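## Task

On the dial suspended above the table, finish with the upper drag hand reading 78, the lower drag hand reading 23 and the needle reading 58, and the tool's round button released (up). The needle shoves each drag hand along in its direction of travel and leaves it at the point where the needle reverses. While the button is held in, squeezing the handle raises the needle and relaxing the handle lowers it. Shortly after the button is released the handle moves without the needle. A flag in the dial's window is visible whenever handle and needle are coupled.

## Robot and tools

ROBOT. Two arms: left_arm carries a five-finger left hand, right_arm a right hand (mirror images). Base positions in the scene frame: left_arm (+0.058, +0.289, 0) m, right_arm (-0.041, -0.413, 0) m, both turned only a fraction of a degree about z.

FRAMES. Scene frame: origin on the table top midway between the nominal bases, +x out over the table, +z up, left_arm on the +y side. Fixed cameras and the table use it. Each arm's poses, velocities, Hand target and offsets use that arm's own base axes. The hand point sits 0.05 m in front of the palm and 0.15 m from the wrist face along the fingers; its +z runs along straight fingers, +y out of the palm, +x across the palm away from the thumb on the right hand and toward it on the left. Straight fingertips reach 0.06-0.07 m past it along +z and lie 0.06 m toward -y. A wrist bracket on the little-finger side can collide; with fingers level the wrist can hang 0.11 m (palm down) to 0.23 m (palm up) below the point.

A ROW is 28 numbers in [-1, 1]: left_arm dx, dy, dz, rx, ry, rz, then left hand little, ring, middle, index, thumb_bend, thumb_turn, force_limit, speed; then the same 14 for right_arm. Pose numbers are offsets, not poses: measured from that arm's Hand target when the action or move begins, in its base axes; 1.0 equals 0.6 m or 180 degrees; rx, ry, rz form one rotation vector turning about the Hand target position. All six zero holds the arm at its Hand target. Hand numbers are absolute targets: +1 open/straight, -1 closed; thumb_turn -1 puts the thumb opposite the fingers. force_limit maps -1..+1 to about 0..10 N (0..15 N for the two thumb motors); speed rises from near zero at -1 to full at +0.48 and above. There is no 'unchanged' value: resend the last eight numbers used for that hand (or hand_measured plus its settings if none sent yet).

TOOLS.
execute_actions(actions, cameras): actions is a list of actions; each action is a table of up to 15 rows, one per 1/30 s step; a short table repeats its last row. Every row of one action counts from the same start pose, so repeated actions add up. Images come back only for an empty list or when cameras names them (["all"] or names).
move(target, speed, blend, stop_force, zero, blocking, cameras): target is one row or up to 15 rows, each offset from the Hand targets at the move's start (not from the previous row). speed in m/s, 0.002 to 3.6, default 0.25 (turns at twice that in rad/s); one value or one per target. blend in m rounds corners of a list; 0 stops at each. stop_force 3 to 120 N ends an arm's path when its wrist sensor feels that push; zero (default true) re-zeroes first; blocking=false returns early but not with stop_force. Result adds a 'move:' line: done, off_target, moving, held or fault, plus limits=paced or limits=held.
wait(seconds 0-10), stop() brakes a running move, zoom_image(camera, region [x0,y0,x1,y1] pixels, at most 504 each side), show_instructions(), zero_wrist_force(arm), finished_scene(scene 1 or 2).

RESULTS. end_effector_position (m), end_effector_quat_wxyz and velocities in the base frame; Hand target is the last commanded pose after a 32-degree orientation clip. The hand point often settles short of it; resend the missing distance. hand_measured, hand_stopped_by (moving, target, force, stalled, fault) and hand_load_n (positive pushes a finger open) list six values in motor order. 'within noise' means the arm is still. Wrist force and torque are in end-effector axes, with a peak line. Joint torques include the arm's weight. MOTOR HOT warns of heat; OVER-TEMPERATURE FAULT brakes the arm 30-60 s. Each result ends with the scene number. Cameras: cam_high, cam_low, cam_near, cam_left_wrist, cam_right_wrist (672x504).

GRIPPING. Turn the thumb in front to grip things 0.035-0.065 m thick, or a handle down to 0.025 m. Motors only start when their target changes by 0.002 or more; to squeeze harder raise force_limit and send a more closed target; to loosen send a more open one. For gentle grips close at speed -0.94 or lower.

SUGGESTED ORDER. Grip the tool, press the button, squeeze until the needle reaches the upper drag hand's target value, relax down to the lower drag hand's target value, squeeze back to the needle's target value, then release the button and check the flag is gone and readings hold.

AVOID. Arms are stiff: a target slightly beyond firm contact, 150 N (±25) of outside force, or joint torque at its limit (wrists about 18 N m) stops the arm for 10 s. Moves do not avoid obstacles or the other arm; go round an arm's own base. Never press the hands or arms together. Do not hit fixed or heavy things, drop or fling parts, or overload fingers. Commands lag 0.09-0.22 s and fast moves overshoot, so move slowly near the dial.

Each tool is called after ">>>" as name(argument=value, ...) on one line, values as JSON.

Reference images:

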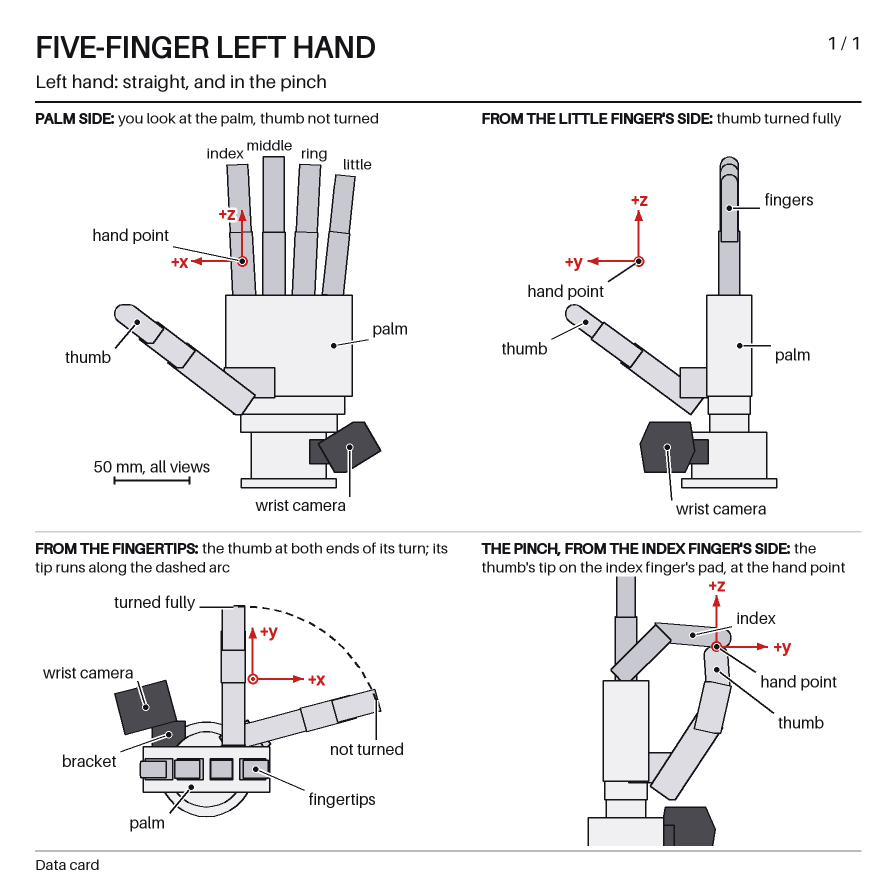

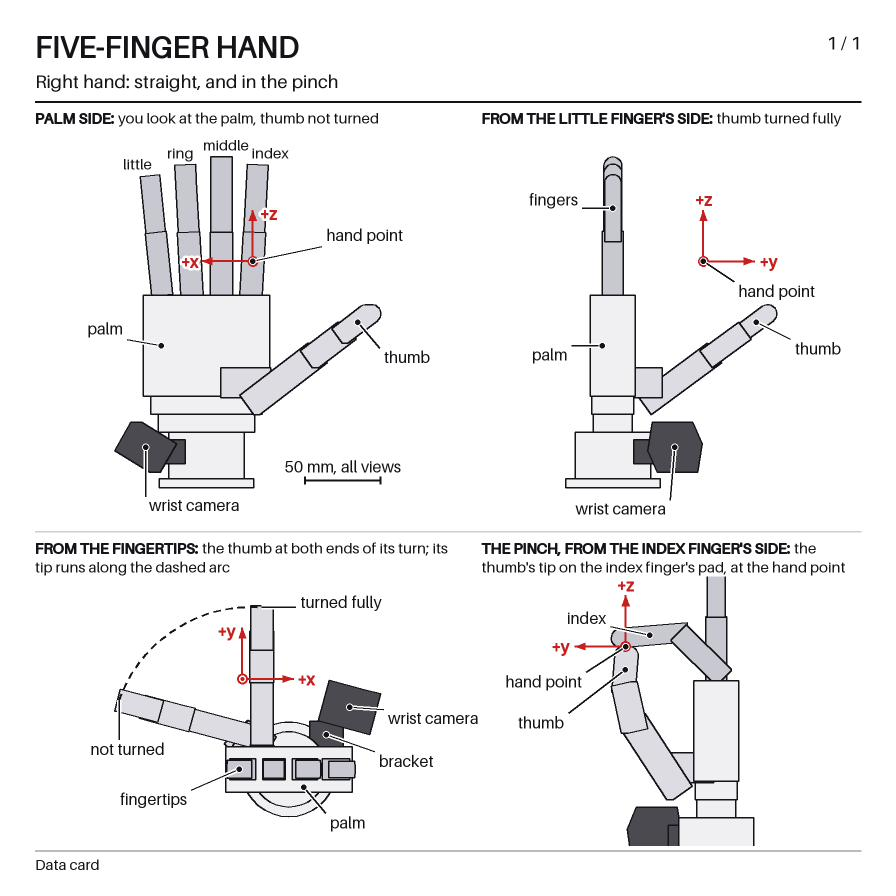

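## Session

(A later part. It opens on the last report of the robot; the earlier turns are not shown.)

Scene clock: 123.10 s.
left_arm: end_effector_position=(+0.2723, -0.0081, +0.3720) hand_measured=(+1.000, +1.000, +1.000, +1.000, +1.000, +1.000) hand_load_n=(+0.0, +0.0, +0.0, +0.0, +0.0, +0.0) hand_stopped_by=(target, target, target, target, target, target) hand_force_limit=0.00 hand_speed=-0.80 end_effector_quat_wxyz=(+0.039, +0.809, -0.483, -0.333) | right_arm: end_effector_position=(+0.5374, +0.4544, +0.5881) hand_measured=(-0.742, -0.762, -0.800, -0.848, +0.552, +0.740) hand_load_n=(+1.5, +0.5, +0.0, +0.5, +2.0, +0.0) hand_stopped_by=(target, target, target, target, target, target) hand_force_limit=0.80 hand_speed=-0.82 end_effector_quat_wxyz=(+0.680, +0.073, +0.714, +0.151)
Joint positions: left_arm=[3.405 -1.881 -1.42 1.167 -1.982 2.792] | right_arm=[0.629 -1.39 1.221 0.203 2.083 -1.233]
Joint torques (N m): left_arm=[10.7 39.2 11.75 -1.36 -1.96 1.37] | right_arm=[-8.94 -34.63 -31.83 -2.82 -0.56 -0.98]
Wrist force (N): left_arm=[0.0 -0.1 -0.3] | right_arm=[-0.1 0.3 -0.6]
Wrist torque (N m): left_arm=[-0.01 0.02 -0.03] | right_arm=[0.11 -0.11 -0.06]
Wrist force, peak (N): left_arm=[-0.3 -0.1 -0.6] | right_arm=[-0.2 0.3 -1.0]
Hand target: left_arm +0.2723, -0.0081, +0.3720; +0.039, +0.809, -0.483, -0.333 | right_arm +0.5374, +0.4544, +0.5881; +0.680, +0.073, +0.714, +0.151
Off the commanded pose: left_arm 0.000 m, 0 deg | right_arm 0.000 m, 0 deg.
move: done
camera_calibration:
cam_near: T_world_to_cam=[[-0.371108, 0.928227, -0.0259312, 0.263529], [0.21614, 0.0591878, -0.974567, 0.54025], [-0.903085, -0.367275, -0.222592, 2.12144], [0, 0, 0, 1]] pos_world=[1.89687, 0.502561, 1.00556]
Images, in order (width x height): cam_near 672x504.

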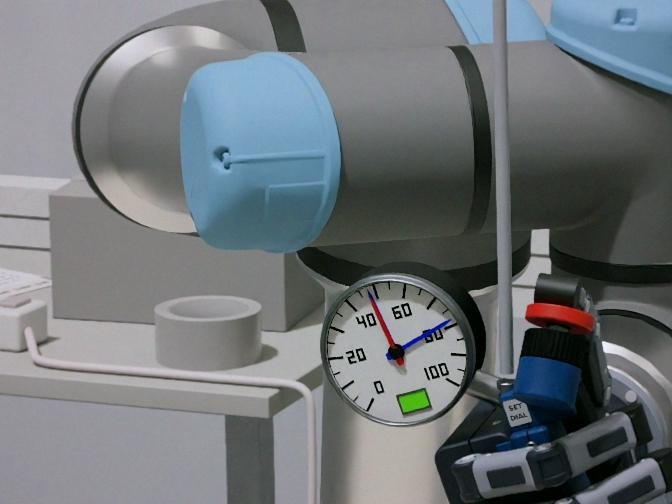

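>>> move(target=[[0,0,0,0,0,0,1,1,1,1,1,1,0,-0.8,0,0,0,0,0,0,-0.742,-0.763,-0.801,-0.848,0.82,0.74,0.8,-0.6],[0,0,0,0,0,0,1,1,1,1,1,1,0,-0.8,0,0,0,0,0,0,-0.742,-0.763,-0.801,-0.848,0.84,0.74,0.8,-0.88],[0,0,0,0,0,0,1,1,1,1,1,1,0,-0.8,0,0,0,0,0,0,-0.96,-0.95,-0.89,-0.87,0.84,0.74,0.8,-0.84],[0,0,0,0,0,0,1,1,1,1,1,1,0,-0.8,0,0,0,0,0,0,-0.96,-0.95,-0.89,-0.87,0.55,0.74,0.5,-0.84],[0,0,0,0,0,0,1,1,1,1,1,1,0,-0.8,0,0,0,0,0,0,-0.742,-0.763,-0.801,-0.848,0.55,0.74,0.8,-0.82]], speed=0.05, cameras=["cam_near"])

>>> zoom_image(camera="cam_near", region=[320, 270, 490, 440])

Scene clock: 128.23 s.
left_arm: end_effector_position=(+0.2723, -0.0081, +0.3720) hand_measured=(+1.000, +1.000, +1.000, +1.000, +1.000, +1.000) hand_load_n=(+0.5, +0.0, +0.5, +0.0, +0.0, +0.0) hand_stopped_by=(target, target, target, target, target, target) hand_force_limit=0.00 hand_speed=-0.80 end_effector_quat_wxyz=(+0.039, +0.809, -0.483, -0.333) | right_arm: end_effector_position=(+0.5374, +0.4544, +0.5881) hand_measured=(-0.742, -0.762, -0.800, -0.848, +0.552, +0.740) hand_load_n=(+2.0, +0.5, +0.0, +1.0, +2.0, -0.5) hand_stopped_by=(target, target, target, target, target, target) hand_force_limit=0.80 hand_speed=-0.82 end_effector_quat_wxyz=(+0.680, +0.073, +0.714, +0.151)
Joint positions: left_arm=[3.405 -1.881 -1.42 1.167 -1.982 2.792] | right_arm=[0.629 -1.39 1.221 0.203 2.083 -1.233]
Joint torques (N m): left_arm=[10.43 38.75 12.15 -1.26 -1.82 1.36] | right_arm=[-9.76 -32.87 -31.11 -2.91 -0.44 -0.78]
Wrist force (N): left_arm=[0.0 -0.1 -0.3] | right_arm=[0.1 -0.1 -0.7]
Wrist torque (N m): left_arm=[0.00 0.01 -0.02] | right_arm=[0.08 -0.11 -0.06]
Wrist force, peak (N): left_arm=[-0.1 -0.4 -0.6] | right_arm=[-0.1 0.2 -1.1]
Hand target: left_arm +0.2723, -0.0081, +0.3720; +0.039, +0.809, -0.483, -0.333 | right_arm +0.5374, +0.4544, +0.5881; +0.680, +0.073, +0.714, +0.151
Off the commanded pose: left_arm 0.000 m, 0 deg | right_arm 0.000 m, 0 deg.
move: done
camera_calibration:
cam_near: T_world_to_cam=[[-0.371108, 0.928227, -0.0259312, 0.263529], [0.21614, 0.0591878, -0.974567, 0.54025], [-0.903085, -0.367275, -0.222592, 2.12144], [0, 0, 0, 1]] pos_world=[1.89687, 0.502561, 1.00556]
Images, in order (width x height): cam_near 672x504.

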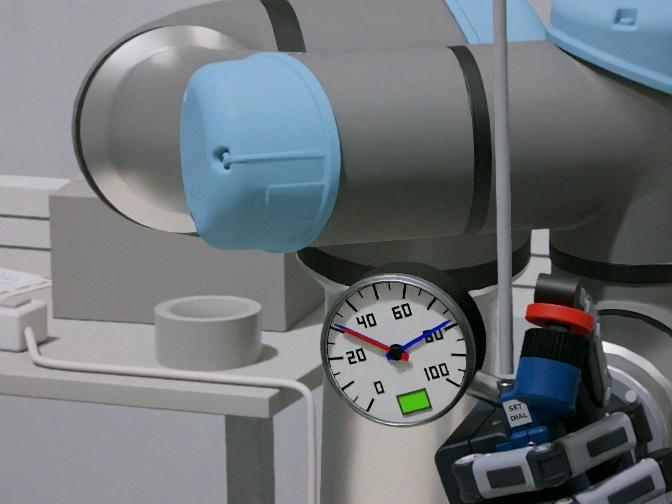

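Scaled by 2.965.

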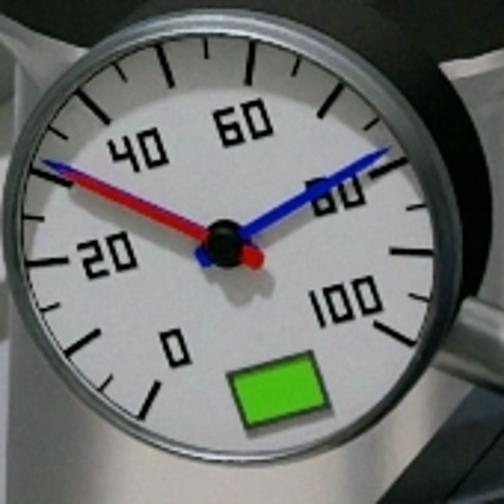

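>>> move(target=[[0,0,0,0,0,0,1,1,1,1,1,1,0,-0.8,0,0,0,0,0,0,-0.742,-0.763,-0.801,-0.848,0.82,0.74,0.8,-0.6],[0,0,0,0,0,0,1,1,1,1,1,1,0,-0.8,0,0,0,0,0,0,-0.742,-0.763,-0.801,-0.848,0.84,0.74,0.8,-0.88],[0,0,0,0,0,0,1,1,1,1,1,1,0,-0.8,0,0,0,0,0,0,-0.96,-0.95,-0.89,-0.87,0.84,0.74,0.8,-0.84],[0,0,0,0,0,0,1,1,1,1,1,1,0,-0.8,0,0,0,0,0,0,-0.96,-0.95,-0.89,-0.87,0.55,0.74,0.5,-0.84],[0,0,0,0,0,0,1,1,1,1,1,1,0,-0.8,0,0,0,0,0,0,-0.84,-0.85,-0.85,-0.865,0.55,0.74,0.8,-0.88]], speed=0.05, cameras=["cam_near"])

>>> zoom_image(camera="cam_near", region=[320, 270, 490, 440])

Scene clock: 133.23 s.
left_arm: end_effector_position=(+0.2723, -0.0081, +0.3720) hand_measured=(+1.000, +1.000, +1.000, +1.000, +1.000, +1.000) hand_load_n=(+0.0, +0.0, +0.0, +0.0, +0.0, +0.0) hand_stopped_by=(target, target, target, target, target, target) hand_force_limit=0.00 hand_speed=-0.80 end_effector_quat_wxyz=(+0.039, +0.809, -0.483, -0.333) | right_arm: end_effector_position=(+0.5374, +0.4544, +0.5881) hand_measured=(-0.840, -0.850, -0.850, -0.864, +0.552, +0.740) hand_load_n=(+1.0, +1.0, +0.0, +0.0, +2.0, +0.0) hand_stopped_by=(target, target, target, target, target, target) hand_force_limit=0.80 hand_speed=-0.88 end_effector_quat_wxyz=(+0.680, +0.073, +0.714, +0.151)
Joint positions: left_arm=[3.405 -1.881 -1.42 1.167 -1.982 2.792] | right_arm=[0.629 -1.39 1.221 0.203 2.083 -1.233]
Joint torques (N m): left_arm=[10.75 39.3 12.1 -1.32 -2.08 1.37] | right_arm=[-8.59 -31.99 -30.7 -2.79 -0.22 -0.82]
Wrist force (N): left_arm=[-0.1 0.0 -0.4] | right_arm=[-0.2 0.2 -0.7]
Wrist torque (N m): left_arm=[0.03 0.03 -0.04] | right_arm=[0.10 -0.08 -0.07]
Wrist force, peak (N): left_arm=[-0.1 0.2 -0.7] | right_arm=[-0.2 0.4 -1.1]
Hand target: left_arm +0.2723, -0.0081, +0.3720; +0.039, +0.809, -0.483, -0.333 | right_arm +0.5374, +0.4544, +0.5881; +0.680, +0.073, +0.714, +0.151
Off the commanded pose: left_arm 0.000 m, 0 deg | right_arm 0.000 m, 0 deg.
move: done
camera_calibration:
cam_near: T_world_to_cam=[[-0.371108, 0.928227, -0.0259312, 0.263529], [0.21614, 0.0591878, -0.974567, 0.54025], [-0.903085, -0.367275, -0.222592, 2.12144], [0, 0, 0, 1]] pos_world=[1.89687, 0.502561, 1.00556]
Images, in order (width x height): cam_near 672x504.

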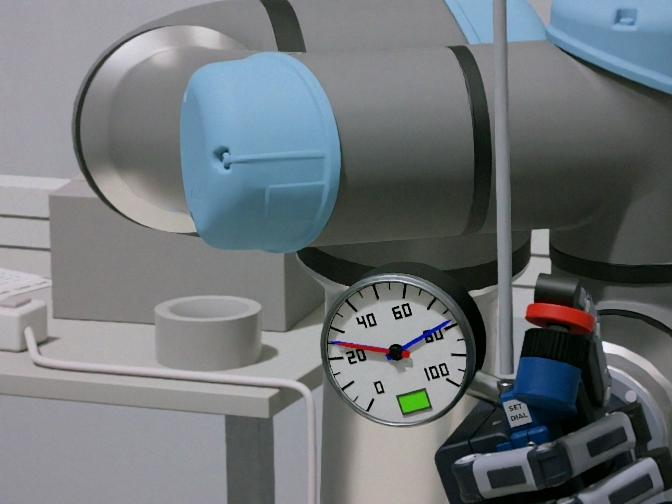

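Scaled by 2.965.

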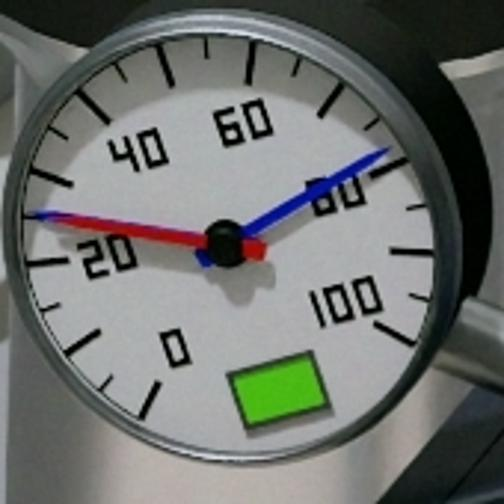

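>>> move(target=[[0,0,0,0,0,0,1,1,1,1,1,1,0,-0.8,0,0,0,0,0,0,-0.826,-0.837,-0.843,-0.862,0.55,0.74,0.8,-0.92]], speed=0.05, cameras=["cam_near"])

>>> zoom_image(camera="cam_near", region=[320, 270, 490, 440])

>>> zoom_image(camera="cam_near", region=[320, 325, 370, 375])

>>> zoom_image(camera="cam_near", region=[370, 325, 420, 375])

Scene clock: 134.43 s.
left_arm: end_effector_position=(+0.2723, -0.0081, +0.3720) hand_measured=(+1.000, +1.000, +1.000, +1.000, +1.000, +1.000) hand_load_n=(+0.0, +0.0, +0.0, +0.0, +0.0, +0.0) hand_stopped_by=(target, target, target, target, target, target) hand_force_limit=0.00 hand_speed=-0.80 end_effector_quat_wxyz=(+0.039, +0.809, -0.483, -0.333) | right_arm: end_effector_position=(+0.5374, +0.4544, +0.5881) hand_measured=(-0.826, -0.836, -0.842, -0.862, +0.552, +0.740) hand_load_n=(+1.0, +1.0, +0.0, +0.0, +2.0, +0.0) hand_stopped_by=(target, target, target, target, target, target) hand_force_limit=0.80 hand_speed=-0.92 end_effector_quat_wxyz=(+0.680, +0.073, +0.714, +0.151)
Joint positions: left_arm=[3.405 -1.881 -1.42 1.167 -1.982 2.792] | right_arm=[0.629 -1.39 1.221 0.203 2.083 -1.233]
Joint torques (N m): left_arm=[10.46 39.16 12.57 -1.38 -2.07 1.45] | right_arm=[-8.89 -32.26 -30.39 -2.8 -0.32 -0.97]
Wrist force (N): left_arm=[0.2 -0.2 -0.5] | right_arm=[0.0 0.2 -0.9]
Wrist torque (N m): left_arm=[0.00 -0.02 -0.02] | right_arm=[0.13 -0.09 -0.05]
Wrist force, peak (N): left_arm=[0.3 0.2 -0.4] | right_arm=[-0.1 0.5 -1.0]
Hand target: left_arm +0.2723, -0.0081, +0.3720; +0.039, +0.809, -0.483, -0.333 | right_arm +0.5374, +0.4544, +0.5881; +0.680, +0.073, +0.714, +0.151
Off the commanded pose: left_arm 0.000 m, 0 deg | right_arm 0.000 m, 0 deg.
move: done
camera_calibration:
cam_near: T_world_to_cam=[[-0.371108, 0.928227, -0.0259312, 0.263529], [0.21614, 0.0591878, -0.974567, 0.54025], [-0.903085, -0.367275, -0.222592, 2.12144], [0, 0, 0, 1]] pos_world=[1.89687, 0.502561, 1.00556]
Images, in order (width x height): cam_near 672x504.

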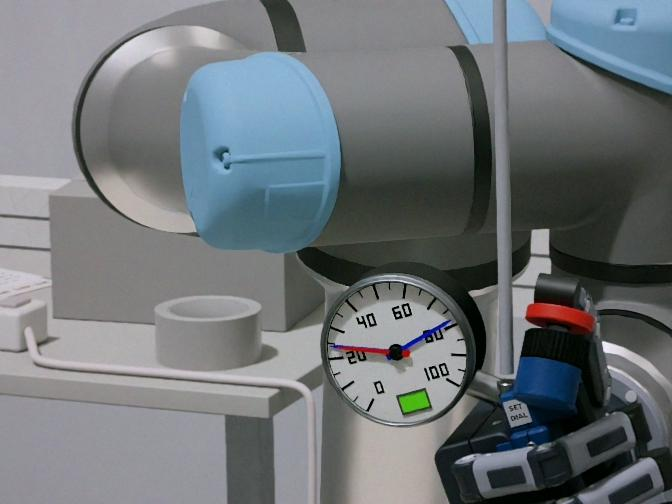

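Scaled by 2.965.

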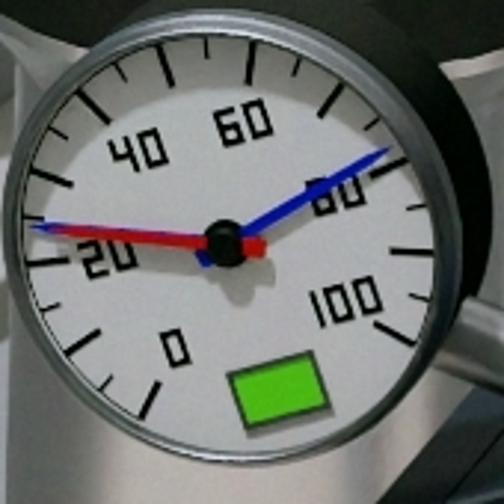

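Scaled by 10.080.

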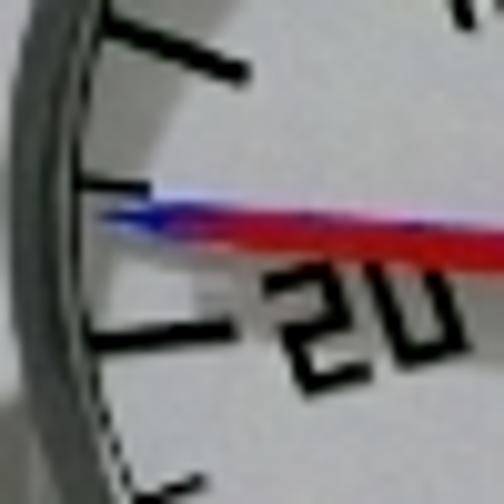

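Scaled by 10.080.

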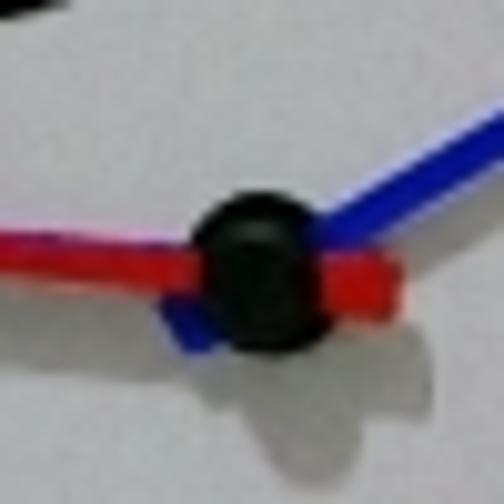

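>>> move(target=[[0,0,0,0,0,0,1,1,1,1,1,1,0,-0.8,0,0,0,0,0,0,-0.815,-0.827,-0.837,-0.86,0.55,0.74,0.8,-0.93]], speed=0.05, cameras=["cam_near"])

>>> zoom_image(camera="cam_near", region=[320, 325, 370, 375])

>>> zoom_image(camera="cam_near", region=[370, 325, 420, 375])

Scene clock: 136.30 s.
left_arm: end_effector_position=(+0.2723, -0.0081, +0.3720) hand_measured=(+1.000, +1.000, +1.000, +1.000, +1.000, +1.000) hand_load_n=(+0.0, +0.0, +0.0, +0.0, +0.0, +0.0) hand_stopped_by=(target, target, target, target, target, target) hand_force_limit=0.00 hand_speed=-0.80 end_effector_quat_wxyz=(+0.039, +0.809, -0.483, -0.333) | right_arm: end_effector_position=(+0.5374, +0.4544, +0.5881) hand_measured=(-0.814, -0.826, -0.836, -0.860, +0.552, +0.740) hand_load_n=(+1.0, +1.0, +0.0, +0.0, +2.0, +0.0) hand_stopped_by=(target, target, target, target, target, target) hand_force_limit=0.80 hand_speed=-0.93 end_effector_quat_wxyz=(+0.680, +0.073, +0.714, +0.151)
Joint positions: left_arm=[3.405 -1.881 -1.42 1.167 -1.982 2.792] | right_arm=[0.629 -1.39 1.221 0.203 2.083 -1.233]
Joint torques (N m): left_arm=[10.6 39.79 12.44 -1.26 -1.96 1.43] | right_arm=[-8.13 -31.69 -30.61 -2.71 -0.4 -0.74]
Wrist force (N): left_arm=[0.0 -0.1 -0.4] | right_arm=[-0.2 0.3 -0.8]
Wrist torque (N m): left_arm=[0.02 0.00 -0.02] | right_arm=[0.14 -0.10 -0.06]
Wrist force, peak (N): left_arm=[0.1 0.0 -0.6] | right_arm=[-0.2 0.4 -1.1]
Hand target: left_arm +0.2723, -0.0081, +0.3720; +0.039, +0.809, -0.483, -0.333 | right_arm +0.5374, +0.4544, +0.5881; +0.680, +0.073, +0.714, +0.151
Off the commanded pose: left_arm 0.000 m, 0 deg | right_arm 0.000 m, 0 deg.
move: done
camera_calibration:
cam_near: T_world_to_cam=[[-0.371108, 0.928227, -0.0259312, 0.263529], [0.21614, 0.0591878, -0.974567, 0.54025], [-0.903085, -0.367275, -0.222592, 2.12144], [0, 0, 0, 1]] pos_world=[1.89687, 0.502561, 1.00556]
Images, in order (width x height): cam_near 672x504.

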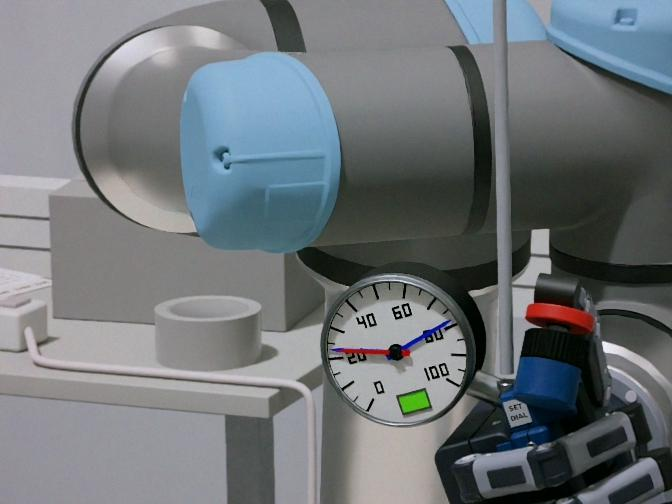

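Scaled by 10.080.

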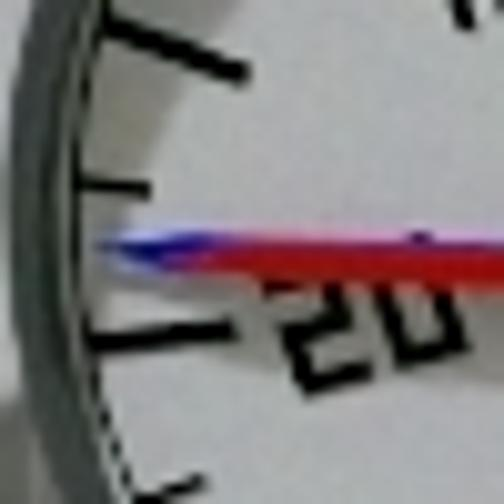

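Scaled by 10.080.

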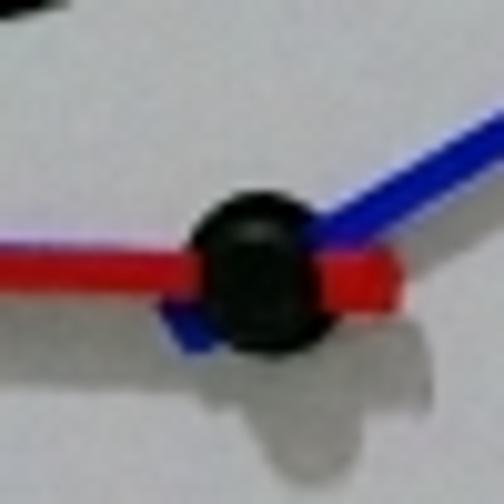

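>>> move(target=[[0,0,0,0,0,0,1,1,1,1,1,1,0,-0.8,0,0,0,0,0,0,-0.96,-0.95,-0.89,-0.87,0.55,0.74,0.8,-0.84],[0,0,0,0,0,0,1,1,1,1,1,1,0,-0.8,0,0,0,0,0,0,-0.96,-0.95,-0.89,-0.87,0.82,0.74,0.8,-0.6],[0,0,0,0,0,0,1,1,1,1,1,1,0,-0.8,0,0,0,0,0,0,-0.96,-0.95,-0.89,-0.87,0.84,0.74,0.8,-0.88],[0,0,0,0,0,0,1,1,1,1,1,1,0,-0.8,0,0,0,0,0,0,-0.742,-0.763,-0.801,-0.848,0.84,0.74,0.8,-0.82],[0,0,0,0,0,0,1,1,1,1,1,1,0,-0.8,0,0,0,0,0,0,-0.742,-0.763,-0.801,-0.848,0.55,0.74,0.5,-0.82]], speed=0.05, cameras=["cam_near"])

>>> zoom_image(camera="cam_near", region=[320, 270, 490, 440])

Scene clock: 141.37 s.
left_arm: end_effector_position=(+0.2723, -0.0081, +0.3720) hand_measured=(+1.000, +1.000, +1.000, +1.000, +1.000, +1.000) hand_load_n=(+0.0, +0.0, +0.0, +0.0, +0.0, +0.0) hand_stopped_by=(target, target, target, target, target, target) hand_force_limit=0.00 hand_speed=-0.80 end_effector_quat_wxyz=(+0.039, +0.809, -0.483, -0.333) | right_arm: end_effector_position=(+0.5374, +0.4544, +0.5881) hand_measured=(-0.742, -0.762, -0.800, -0.848, +0.552, +0.740) hand_load_n=(+2.0, +0.5, +0.5, +1.5, +2.0, +0.0) hand_stopped_by=(target, target, target, target, target, target) hand_force_limit=0.50 hand_speed=-0.82 end_effector_quat_wxyz=(+0.680, +0.073, +0.714, +0.151)
Joint positions: left_arm=[3.405 -1.881 -1.42 1.167 -1.982 2.792] | right_arm=[0.629 -1.39 1.221 0.203 2.083 -1.233]
Joint torques (N m): left_arm=[10.54 39.1 11.37 -1.3 -2.12 1.4] | right_arm=[-8.73 -30.45 -30.04 -2.59 -0.29 -0.73]
Wrist force (N): left_arm=[0.3 0.1 -0.4] | right_arm=[-0.1 0.3 -0.7]
Wrist torque (N m): left_arm=[0.03 -0.03 -0.01] | right_arm=[0.13 -0.10 -0.06]
Wrist force, peak (N): left_arm=[-0.1 0.2 -0.6] | right_arm=[0.0 0.4 -1.1]
Hand target: left_arm +0.2723, -0.0081, +0.3720; +0.039, +0.809, -0.483, -0.333 | right_arm +0.5374, +0.4544, +0.5881; +0.680, +0.073, +0.714, +0.151
Off the commanded pose: left_arm 0.000 m, 0 deg | right_arm 0.000 m, 0 deg.
move: done
camera_calibration:
cam_near: T_world_to_cam=[[-0.371108, 0.928227, -0.0259312, 0.263529], [0.21614, 0.0591878, -0.974567, 0.54025], [-0.903085, -0.367275, -0.222592, 2.12144], [0, 0, 0, 1]] pos_world=[1.89687, 0.502561, 1.00556]
Images, in order (width x height): cam_near 672x504.

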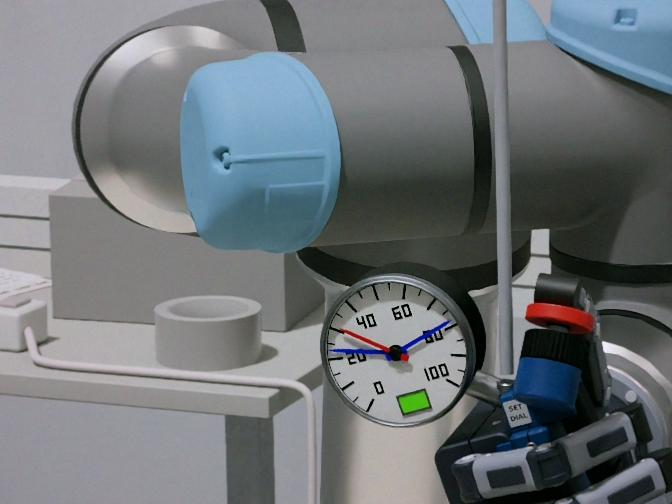

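Scaled by 2.965.

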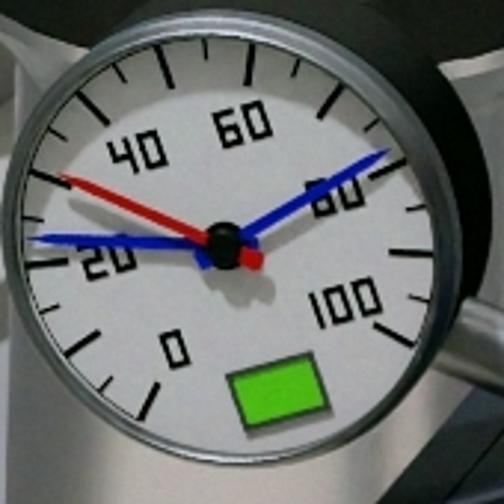

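>>> move(target=[[0,0,0,0,0,0,1,1,1,1,1,1,0,-0.8,0,0,0,0,0,0,-0.96,-0.95,-0.89,-0.87,0.55,0.74,0.8,-0.84],[0,0,0,0,0,0,1,1,1,1,1,1,0,-0.8,0,0,0,0,0,0,-0.96,-0.95,-0.89,-0.87,0.82,0.74,0.8,-0.6],[0,0,0,0,0,0,1,1,1,1,1,1,0,-0.8,0,0,0,0,0,0,-0.96,-0.95,-0.89,-0.87,0.84,0.74,0.8,-0.88],[0,0,0,0,0,0,1,1,1,1,1,1,0,-0.8,0,0,0,0,0,0,-0.742,-0.763,-0.801,-0.848,0.84,0.74,0.8,-0.82],[0,0,0,0,0,0,1,1,1,1,1,1,0,-0.8,0,0,0,0,0,0,-0.742,-0.763,-0.801,-0.848,0.55,0.74,0.5,-0.82],[0,0,0,0,0,0,1,1,1,1,1,1,0,-0.8,0,0,0,0,0,0,-0.82,-0.832,-0.84,-0.863,0.55,0.74,0.8,-0.87]], speed=0.05, cameras=["cam_near"])

>>> zoom_image(camera="cam_near", region=[320, 270, 490, 440])

Scene clock: 146.93 s.
left_arm: end_effector_position=(+0.2723, -0.0081, +0.3720) hand_measured=(+1.000, +1.000, +1.000, +1.000, +1.000, +1.000) hand_load_n=(+0.0, +0.0, +0.0, +0.0, +0.0, +0.0) hand_stopped_by=(target, target, target, target, target, target) hand_force_limit=0.00 hand_speed=-0.80 end_effector_quat_wxyz=(+0.039, +0.809, -0.483, -0.333) | right_arm: end_effector_position=(+0.5374, +0.4544, +0.5881) hand_measured=(-0.818, -0.830, -0.840, -0.862, +0.552, +0.740) hand_load_n=(+4.5, +3.5, +0.0, +0.0, +2.0, +0.0) hand_stopped_by=(target, target, target, target, target, target) hand_force_limit=0.80 hand_speed=-0.87 end_effector_quat_wxyz=(+0.680, +0.073, +0.714, +0.151)
Joint positions: left_arm=[3.405 -1.881 -1.42 1.167 -1.982 2.792] | right_arm=[0.629 -1.39 1.221 0.203 2.083 -1.233]
Joint torques (N m): left_arm=[10.79 38.93 11.85 -1.36 -1.83 1.38] | right_arm=[-8.92 -29.17 -31.23 -2.34 0.01 -0.44]
Wrist force (N): left_arm=[-0.2 0.0 -0.5] | right_arm=[-0.2 0.1 -1.0]
Wrist torque (N m): left_arm=[0.01 0.04 -0.04] | right_arm=[0.11 -0.10 -0.06]
Wrist force, peak (N): left_arm=[0.1 -0.1 -0.7] | right_arm=[0.2 0.4 -1.0]
Hand target: left_arm +0.2723, -0.0081, +0.3720; +0.039, +0.809, -0.483, -0.333 | right_arm +0.5374, +0.4544, +0.5881; +0.680, +0.073, +0.714, +0.151
Off the commanded pose: left_arm 0.000 m, 0 deg | right_arm 0.000 m, 0 deg.
move: done
camera_calibration:
cam_near: T_world_to_cam=[[-0.371108, 0.928227, -0.0259312, 0.263529], [0.21614, 0.0591878, -0.974567, 0.54025], [-0.903085, -0.367275, -0.222592, 2.12144], [0, 0, 0, 1]] pos_world=[1.89687, 0.502561, 1.00556]
Images, in order (width x height): cam_near 672x504.

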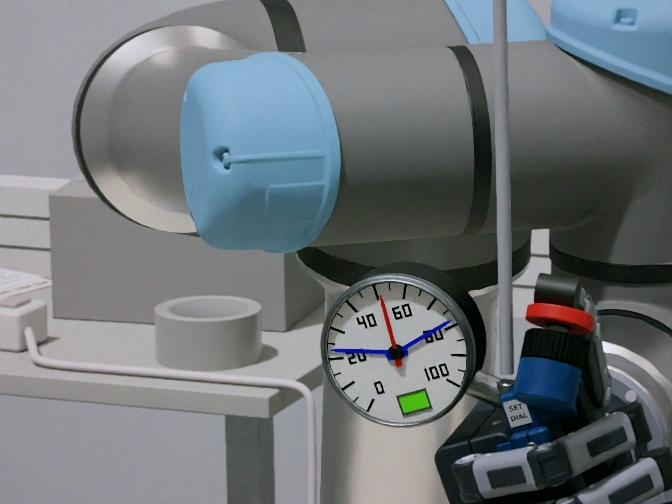

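Scaled by 2.965.

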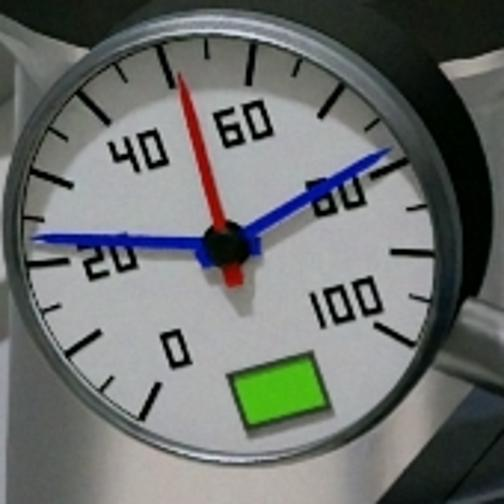

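>>> move(target=[[0,0,0,0,0,0,1,1,1,1,1,1,0,-0.8,0,0,0,0,0,0,-0.872,-0.877,-0.857,-0.867,0.55,0.74,0.8,-0.88]], speed=0.05, cameras=["cam_near"])

>>> zoom_image(camera="cam_near", region=[320, 270, 490, 440])

>>> zoom_image(camera="cam_near", region=[370, 275, 420, 325])

Scene clock: 147.87 s.
left_arm: end_effector_position=(+0.2723, -0.0081, +0.3720) hand_measured=(+1.000, +1.000, +1.000, +1.000, +1.000, +1.000) hand_load_n=(+0.0, +0.0, +0.0, +0.0, +0.0, +0.0) hand_stopped_by=(target, target, target, target, target, target) hand_force_limit=0.00 hand_speed=-0.80 end_effector_quat_wxyz=(+0.039, +0.809, -0.483, -0.333) | right_arm: end_effector_position=(+0.5374, +0.4544, +0.5881) hand_measured=(-0.872, -0.874, -0.856, -0.866, +0.552, +0.740) hand_load_n=(+3.5, +4.0, +0.0, +0.0, +2.0, +0.0) hand_stopped_by=(target, target, target, target, target, target) hand_force_limit=0.80 hand_speed=-0.88 end_effector_quat_wxyz=(+0.680, +0.073, +0.714, +0.151)
Joint positions: left_arm=[3.405 -1.881 -1.42 1.167 -1.982 2.792] | right_arm=[0.629 -1.39 1.221 0.203 2.083 -1.233]
Joint torques (N m): left_arm=[10.85 38.74 11.71 -1.11 -1.92 1.28] | right_arm=[-8.51 -29.54 -30.71 -2.52 -0.09 -0.55]
Wrist force (N): left_arm=[-0.2 0.0 -0.3] | right_arm=[-0.2 0.2 -0.8]
Wrist torque (N m): left_arm=[0.02 0.04 -0.04] | right_arm=[0.13 -0.08 -0.06]
Wrist force, peak (N): left_arm=[-0.2 0.0 -0.7] | right_arm=[-0.3 0.3 -1.0]
Hand target: left_arm +0.2723, -0.0081, +0.3720; +0.039, +0.809, -0.483, -0.333 | right_arm +0.5374, +0.4544, +0.5881; +0.680, +0.073, +0.714, +0.151
Off the commanded pose: left_arm 0.000 m, 0 deg | right_arm 0.000 m, 0 deg.
move: done
camera_calibration:
cam_near: T_world_to_cam=[[-0.371108, 0.928227, -0.0259312, 0.263529], [0.21614, 0.0591878, -0.974567, 0.54025], [-0.903085, -0.367275, -0.222592, 2.12144], [0, 0, 0, 1]] pos_world=[1.89687, 0.502561, 1.00556]
Images, in order (width x height): cam_near 672x504.

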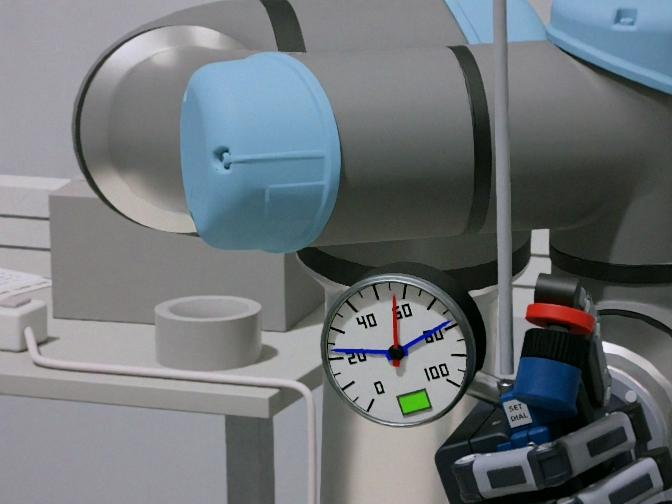

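Scaled by 2.965.

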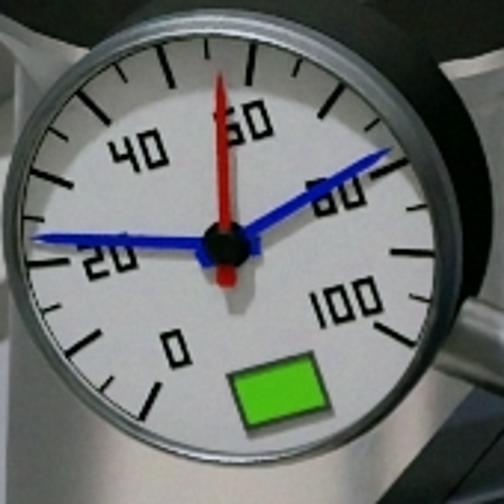

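Scaled by 10.080.

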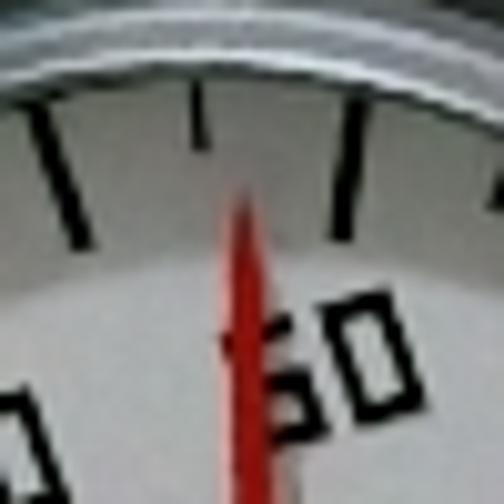

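>>> zoom_image(camera="cam_near", region=[345, 375, 395, 425])

>>> zoom_image(camera="cam_near", region=[425, 345, 475, 395])

>>> zoom_image(camera="cam_near", region=[425, 285, 475, 335])

Scaled by 10.080.

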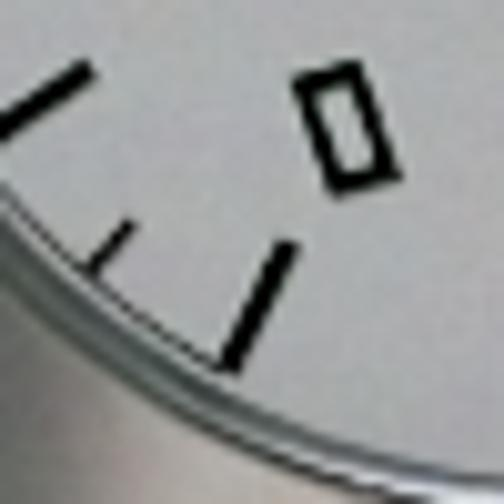

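Scaled by 10.080.

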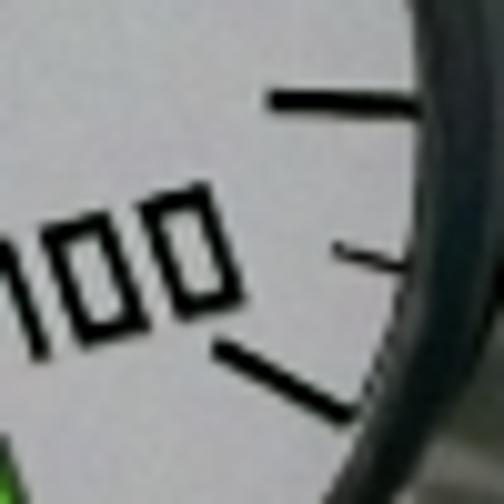

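Scaled by 10.080.

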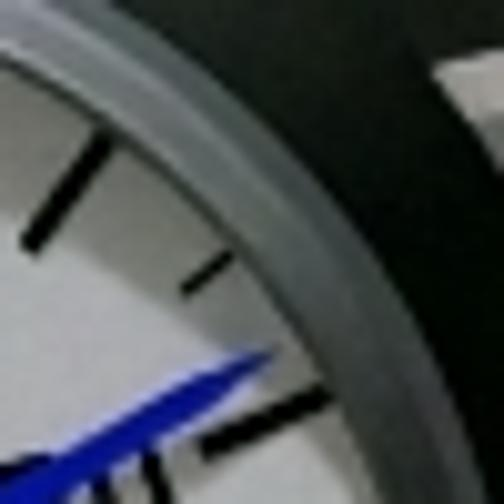

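>>> move(target=[[0,0,0,0,0,0,1,1,1,1,1,1,0,-0.8,0,0,0,0,0,0,-0.886,-0.89,-0.861,-0.868,0.55,0.74,0.8,-0.92]], speed=0.05, cameras=["cam_near"])

>>> zoom_image(camera="cam_near", region=[370, 275, 420, 325])

>>> zoom_image(camera="cam_near", region=[370, 325, 420, 375])

Scene clock: 151.30 s.
left_arm: end_effector_position=(+0.2723, -0.0081, +0.3720) hand_measured=(+1.000, +1.000, +1.000, +1.000, +1.000, +1.000) hand_load_n=(+0.0, +0.0, +0.0, +0.0, +0.0, +0.0) hand_stopped_by=(target, target, target, target, target, target) hand_force_limit=0.00 hand_speed=-0.80 end_effector_quat_wxyz=(+0.039, +0.809, -0.483, -0.333) | right_arm: end_effector_position=(+0.5374, +0.4544, +0.5881) hand_measured=(-0.886, -0.888, -0.860, -0.868, +0.552, +0.740) hand_load_n=(+2.5, +4.5, +0.0, +0.0, +2.0, +0.0) hand_stopped_by=(target, target, target, target, target, target) hand_force_limit=0.80 hand_speed=-0.92 end_effector_quat_wxyz=(+0.680, +0.073, +0.714, +0.151)
Joint positions: left_arm=[3.405 -1.881 -1.42 1.167 -1.982 2.792] | right_arm=[0.629 -1.39 1.221 0.203 2.083 -1.233]
Joint torques (N m): left_arm=[10.78 39.61 12.19 -1.3 -1.94 1.29] | right_arm=[-9.32 -27.51 -31.13 -2.55 -0.13 -0.72]
Wrist force (N): left_arm=[0.1 0.2 -0.4] | right_arm=[0.0 0.3 -0.7]
Wrist torque (N m): left_arm=[0.06 -0.01 -0.03] | right_arm=[0.14 -0.09 -0.06]
Wrist force, peak (N): left_arm=[-0.4 -0.2 -0.6] | right_arm=[-0.3 0.3 -1.1]
Hand target: left_arm +0.2723, -0.0081, +0.3720; +0.039, +0.809, -0.483, -0.333 | right_arm +0.5374, +0.4544, +0.5881; +0.680, +0.073, +0.714, +0.151
Off the commanded pose: left_arm 0.000 m, 0 deg | right_arm 0.000 m, 0 deg.
move: done
camera_calibration:
cam_near: T_world_to_cam=[[-0.371108, 0.928227, -0.0259312, 0.263529], [0.21614, 0.0591878, -0.974567, 0.54025], [-0.903085, -0.367275, -0.222592, 2.12144], [0, 0, 0, 1]] pos_world=[1.89687, 0.502561, 1.00556]
Images, in order (width x height): cam_near 672x504.

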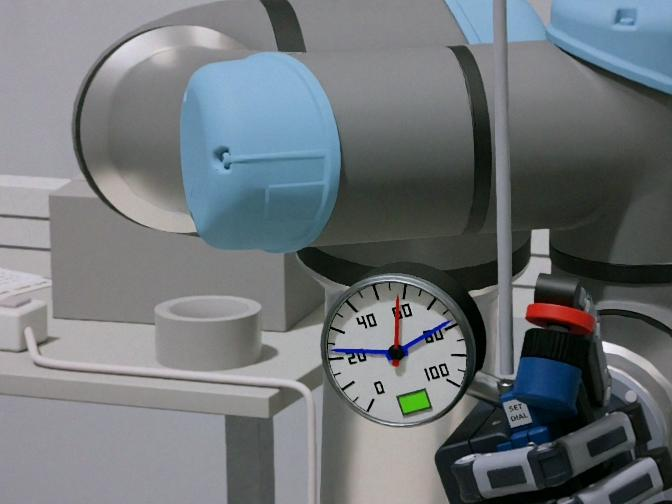

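Scaled by 10.080.

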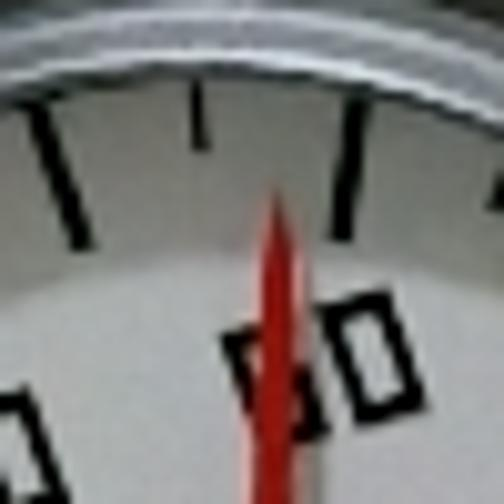

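Scaled by 10.080.

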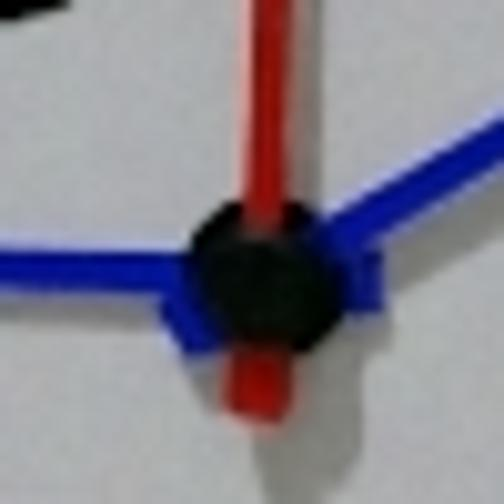

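>>> move(target=[[0,0,0,0,0,0,1,1,1,1,1,1,0,-0.8,0,0,0,0,0,0,-0.886,-0.89,-0.861,-0.868,0.82,0.74,0.8,-0.6],[0,0,0,0,0,0,1,1,1,1,1,1,0,-0.8,0,0,0,0,0,0,-0.886,-0.89,-0.861,-0.868,0.88,0.74,0.8,-0.8]], speed=0.05, cameras=["cam_near"])

>>> zoom_image(camera="cam_near", region=[370, 275, 420, 325])

>>> zoom_image(camera="cam_near", region=[370, 325, 420, 375])

Scene clock: 153.30 s.
left_arm: end_effector_position=(+0.2723, -0.0081, +0.3720) hand_measured=(+1.000, +1.000, +1.000, +1.000, +1.000, +1.000) hand_load_n=(+0.0, +0.0, +0.0, +0.5, +0.0, +0.0) hand_stopped_by=(target, target, target, target, target, target) hand_force_limit=0.00 hand_speed=-0.80 end_effector_quat_wxyz=(+0.039, +0.809, -0.483, -0.333) | right_arm: end_effector_position=(+0.5374, +0.4544, +0.5881) hand_measured=(-0.886, -0.888, -0.860, -0.868, +0.880, +0.740) hand_load_n=(+2.5, +4.5, +0.0, +0.0, +0.0, +0.0) hand_stopped_by=(target, target, target, target, target, target) hand_force_limit=0.80 hand_speed=-0.80 end_effector_quat_wxyz=(+0.680, +0.073, +0.714, +0.151)
Joint positions: left_arm=[3.405 -1.881 -1.42 1.167 -1.982 2.792] | right_arm=[0.629 -1.39 1.221 0.203 2.083 -1.233]
Joint torques (N m): left_arm=[11.13 39.68 12.24 -1.24 -1.97 1.42] | right_arm=[-8.41 -27.34 -32.18 -2.43 -0.38 -0.59]
Wrist force (N): left_arm=[-0.1 -0.3 -0.4] | right_arm=[-0.1 0.1 -0.8]
Wrist torque (N m): left_arm=[0.00 0.03 -0.03] | right_arm=[0.12 -0.07 -0.06]
Wrist force, peak (N): left_arm=[-0.1 -0.1 -0.7] | right_arm=[-0.2 0.4 -1.0]
Hand target: left_arm +0.2723, -0.0081, +0.3720; +0.039, +0.809, -0.483, -0.333 | right_arm +0.5374, +0.4544, +0.5881; +0.680, +0.073, +0.714, +0.151
Off the commanded pose: left_arm 0.000 m, 0 deg | right_arm 0.000 m, 0 deg.
move: done
camera_calibration:
cam_near: T_world_to_cam=[[-0.371108, 0.928227, -0.0259312, 0.263529], [0.21614, 0.0591878, -0.974567, 0.54025], [-0.903085, -0.367275, -0.222592, 2.12144], [0, 0, 0, 1]] pos_world=[1.89687, 0.502561, 1.00556]
Images, in order (width x height): cam_near 672x504.

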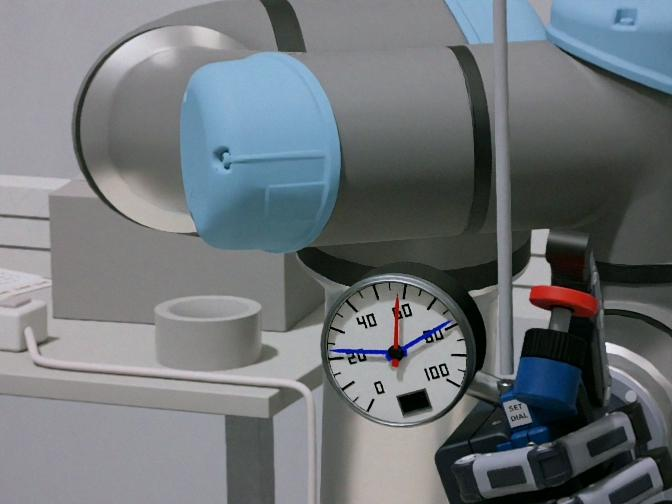

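Scaled by 10.080.

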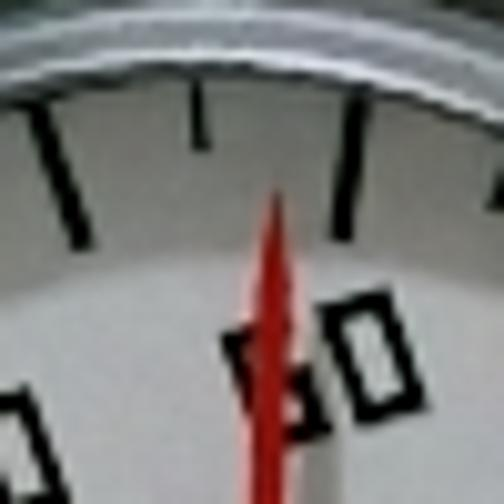

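Scaled by 10.080.

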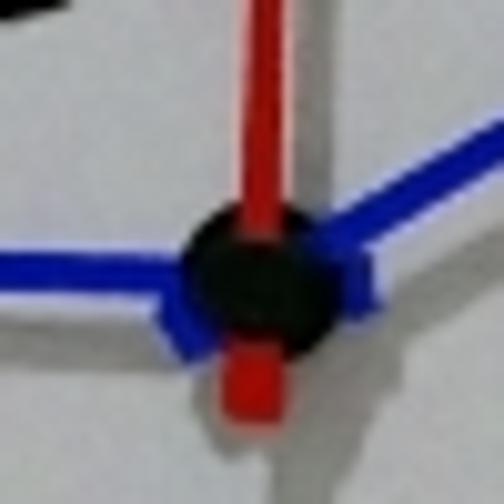

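>>> move(target=[[0,0,0,0,0,0,1,1,1,1,1,1,0,-0.8,0,0,0,0,0,0,-0.70,-0.73,-0.78,-0.83,1,0.78,0.8,-0.82],[0,0,0,0,0,0,1,1,1,1,1,1,0,-0.8,0,0,0,0,0,0,-0.4,-0.4,-0.4,-0.5,1,0.78,0.8,-0.75],[0,0,0,0,0,0,1,1,1,1,1,1,0,-0.8,0,0,0,0,0,0,1,1,1,1,1,0.78,0.8,-0.3]], speed=0.05, cameras=["cam_near","cam_right_wrist"])

Scene clock: 156.77 s.
left_arm: end_effector_position=(+0.2723, -0.0081, +0.3720) hand_measured=(+1.000, +1.000, +1.000, +1.000, +1.000, +1.000) hand_load_n=(+0.0, +0.0, +0.0, +0.0, +0.0, +0.0) hand_stopped_by=(target, target, target, target, target, target) hand_force_limit=0.00 hand_speed=-0.80 end_effector_quat_wxyz=(+0.039, +0.809, -0.483, -0.333) | right_arm: end_effector_position=(+0.5374, +0.4544, +0.5881) hand_measured=(+1.000, +1.000, +1.000, +1.000, +1.000, +0.780) hand_load_n=(+0.0, +0.0, +0.0, +0.0, +0.0, +0.0) hand_stopped_by=(target, target, target, target, target, target) hand_force_limit=0.80 hand_speed=-0.30 end_effector_quat_wxyz=(+0.680, +0.073, +0.714, +0.151)
Joint positions: left_arm=[3.405 -1.881 -1.42 1.167 -1.982 2.792] | right_arm=[0.629 -1.39 1.221 0.203 2.083 -1.233]
Joint torques (N m): left_arm=[10.99 39.9 12.51 -1.31 -2.02 1.52] | right_arm=[-8.16 -26.59 -30.54 -2.1 -0.22 -0.87]
Wrist force (N): left_arm=[0.2 0.2 -0.4] | right_arm=[0.4 -0.1 -0.9]
Wrist torque (N m): left_arm=[0.05 -0.03 -0.02] | right_arm=[0.11 -0.08 -0.02]
Wrist force, peak (N): left_arm=[-0.1 0.1 -0.8] | right_arm=[0.7 -0.2 -0.9]
Hand target: left_arm +0.2723, -0.0081, +0.3720; +0.039, +0.809, -0.483, -0.333 | right_arm +0.5374, +0.4544, +0.5881; +0.680, +0.073, +0.714, +0.151
Off the commanded pose: left_arm 0.000 m, 0 deg | right_arm 0.000 m, 0 deg.
move: done
camera_calibration:
cam_near: T_world_to_cam=[[-0.371108, 0.928227, -0.0259312, 0.263529], [0.21614, 0.0591878, -0.974567, 0.54025], [-0.903085, -0.367275, -0.222592, 2.12144], [0, 0, 0, 1]] pos_world=[1.89687, 0.502561, 1.00556]
cam_right_wrist: T_world_to_cam=[[-0.0787681, 0.992922, 0.0888883, -0.458333], [-0.47748, -0.115849, 0.870972, -0.201016], [0.875105, 0.0261625, 0.483225, -0.652797], [0, 0, 0, 1]] pos_world=[0.439182, 0.44888, 0.531268]
Images, in order (width x height): cam_near 672x504, cam_right_wrist 672x504.

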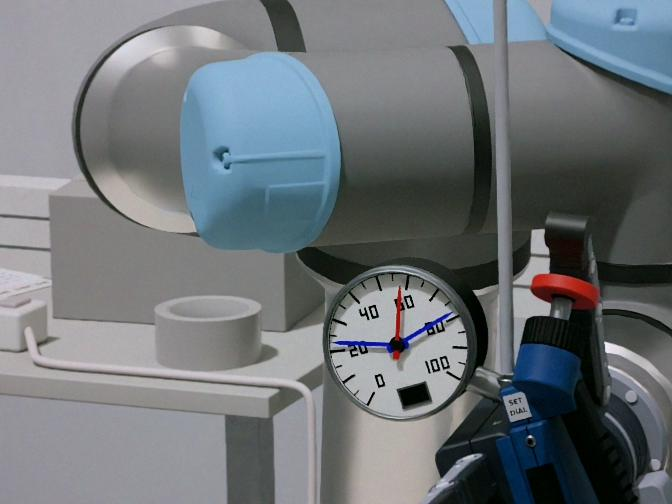

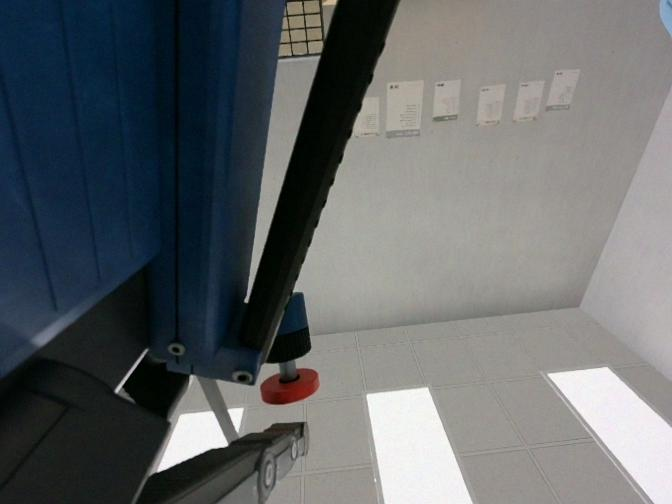

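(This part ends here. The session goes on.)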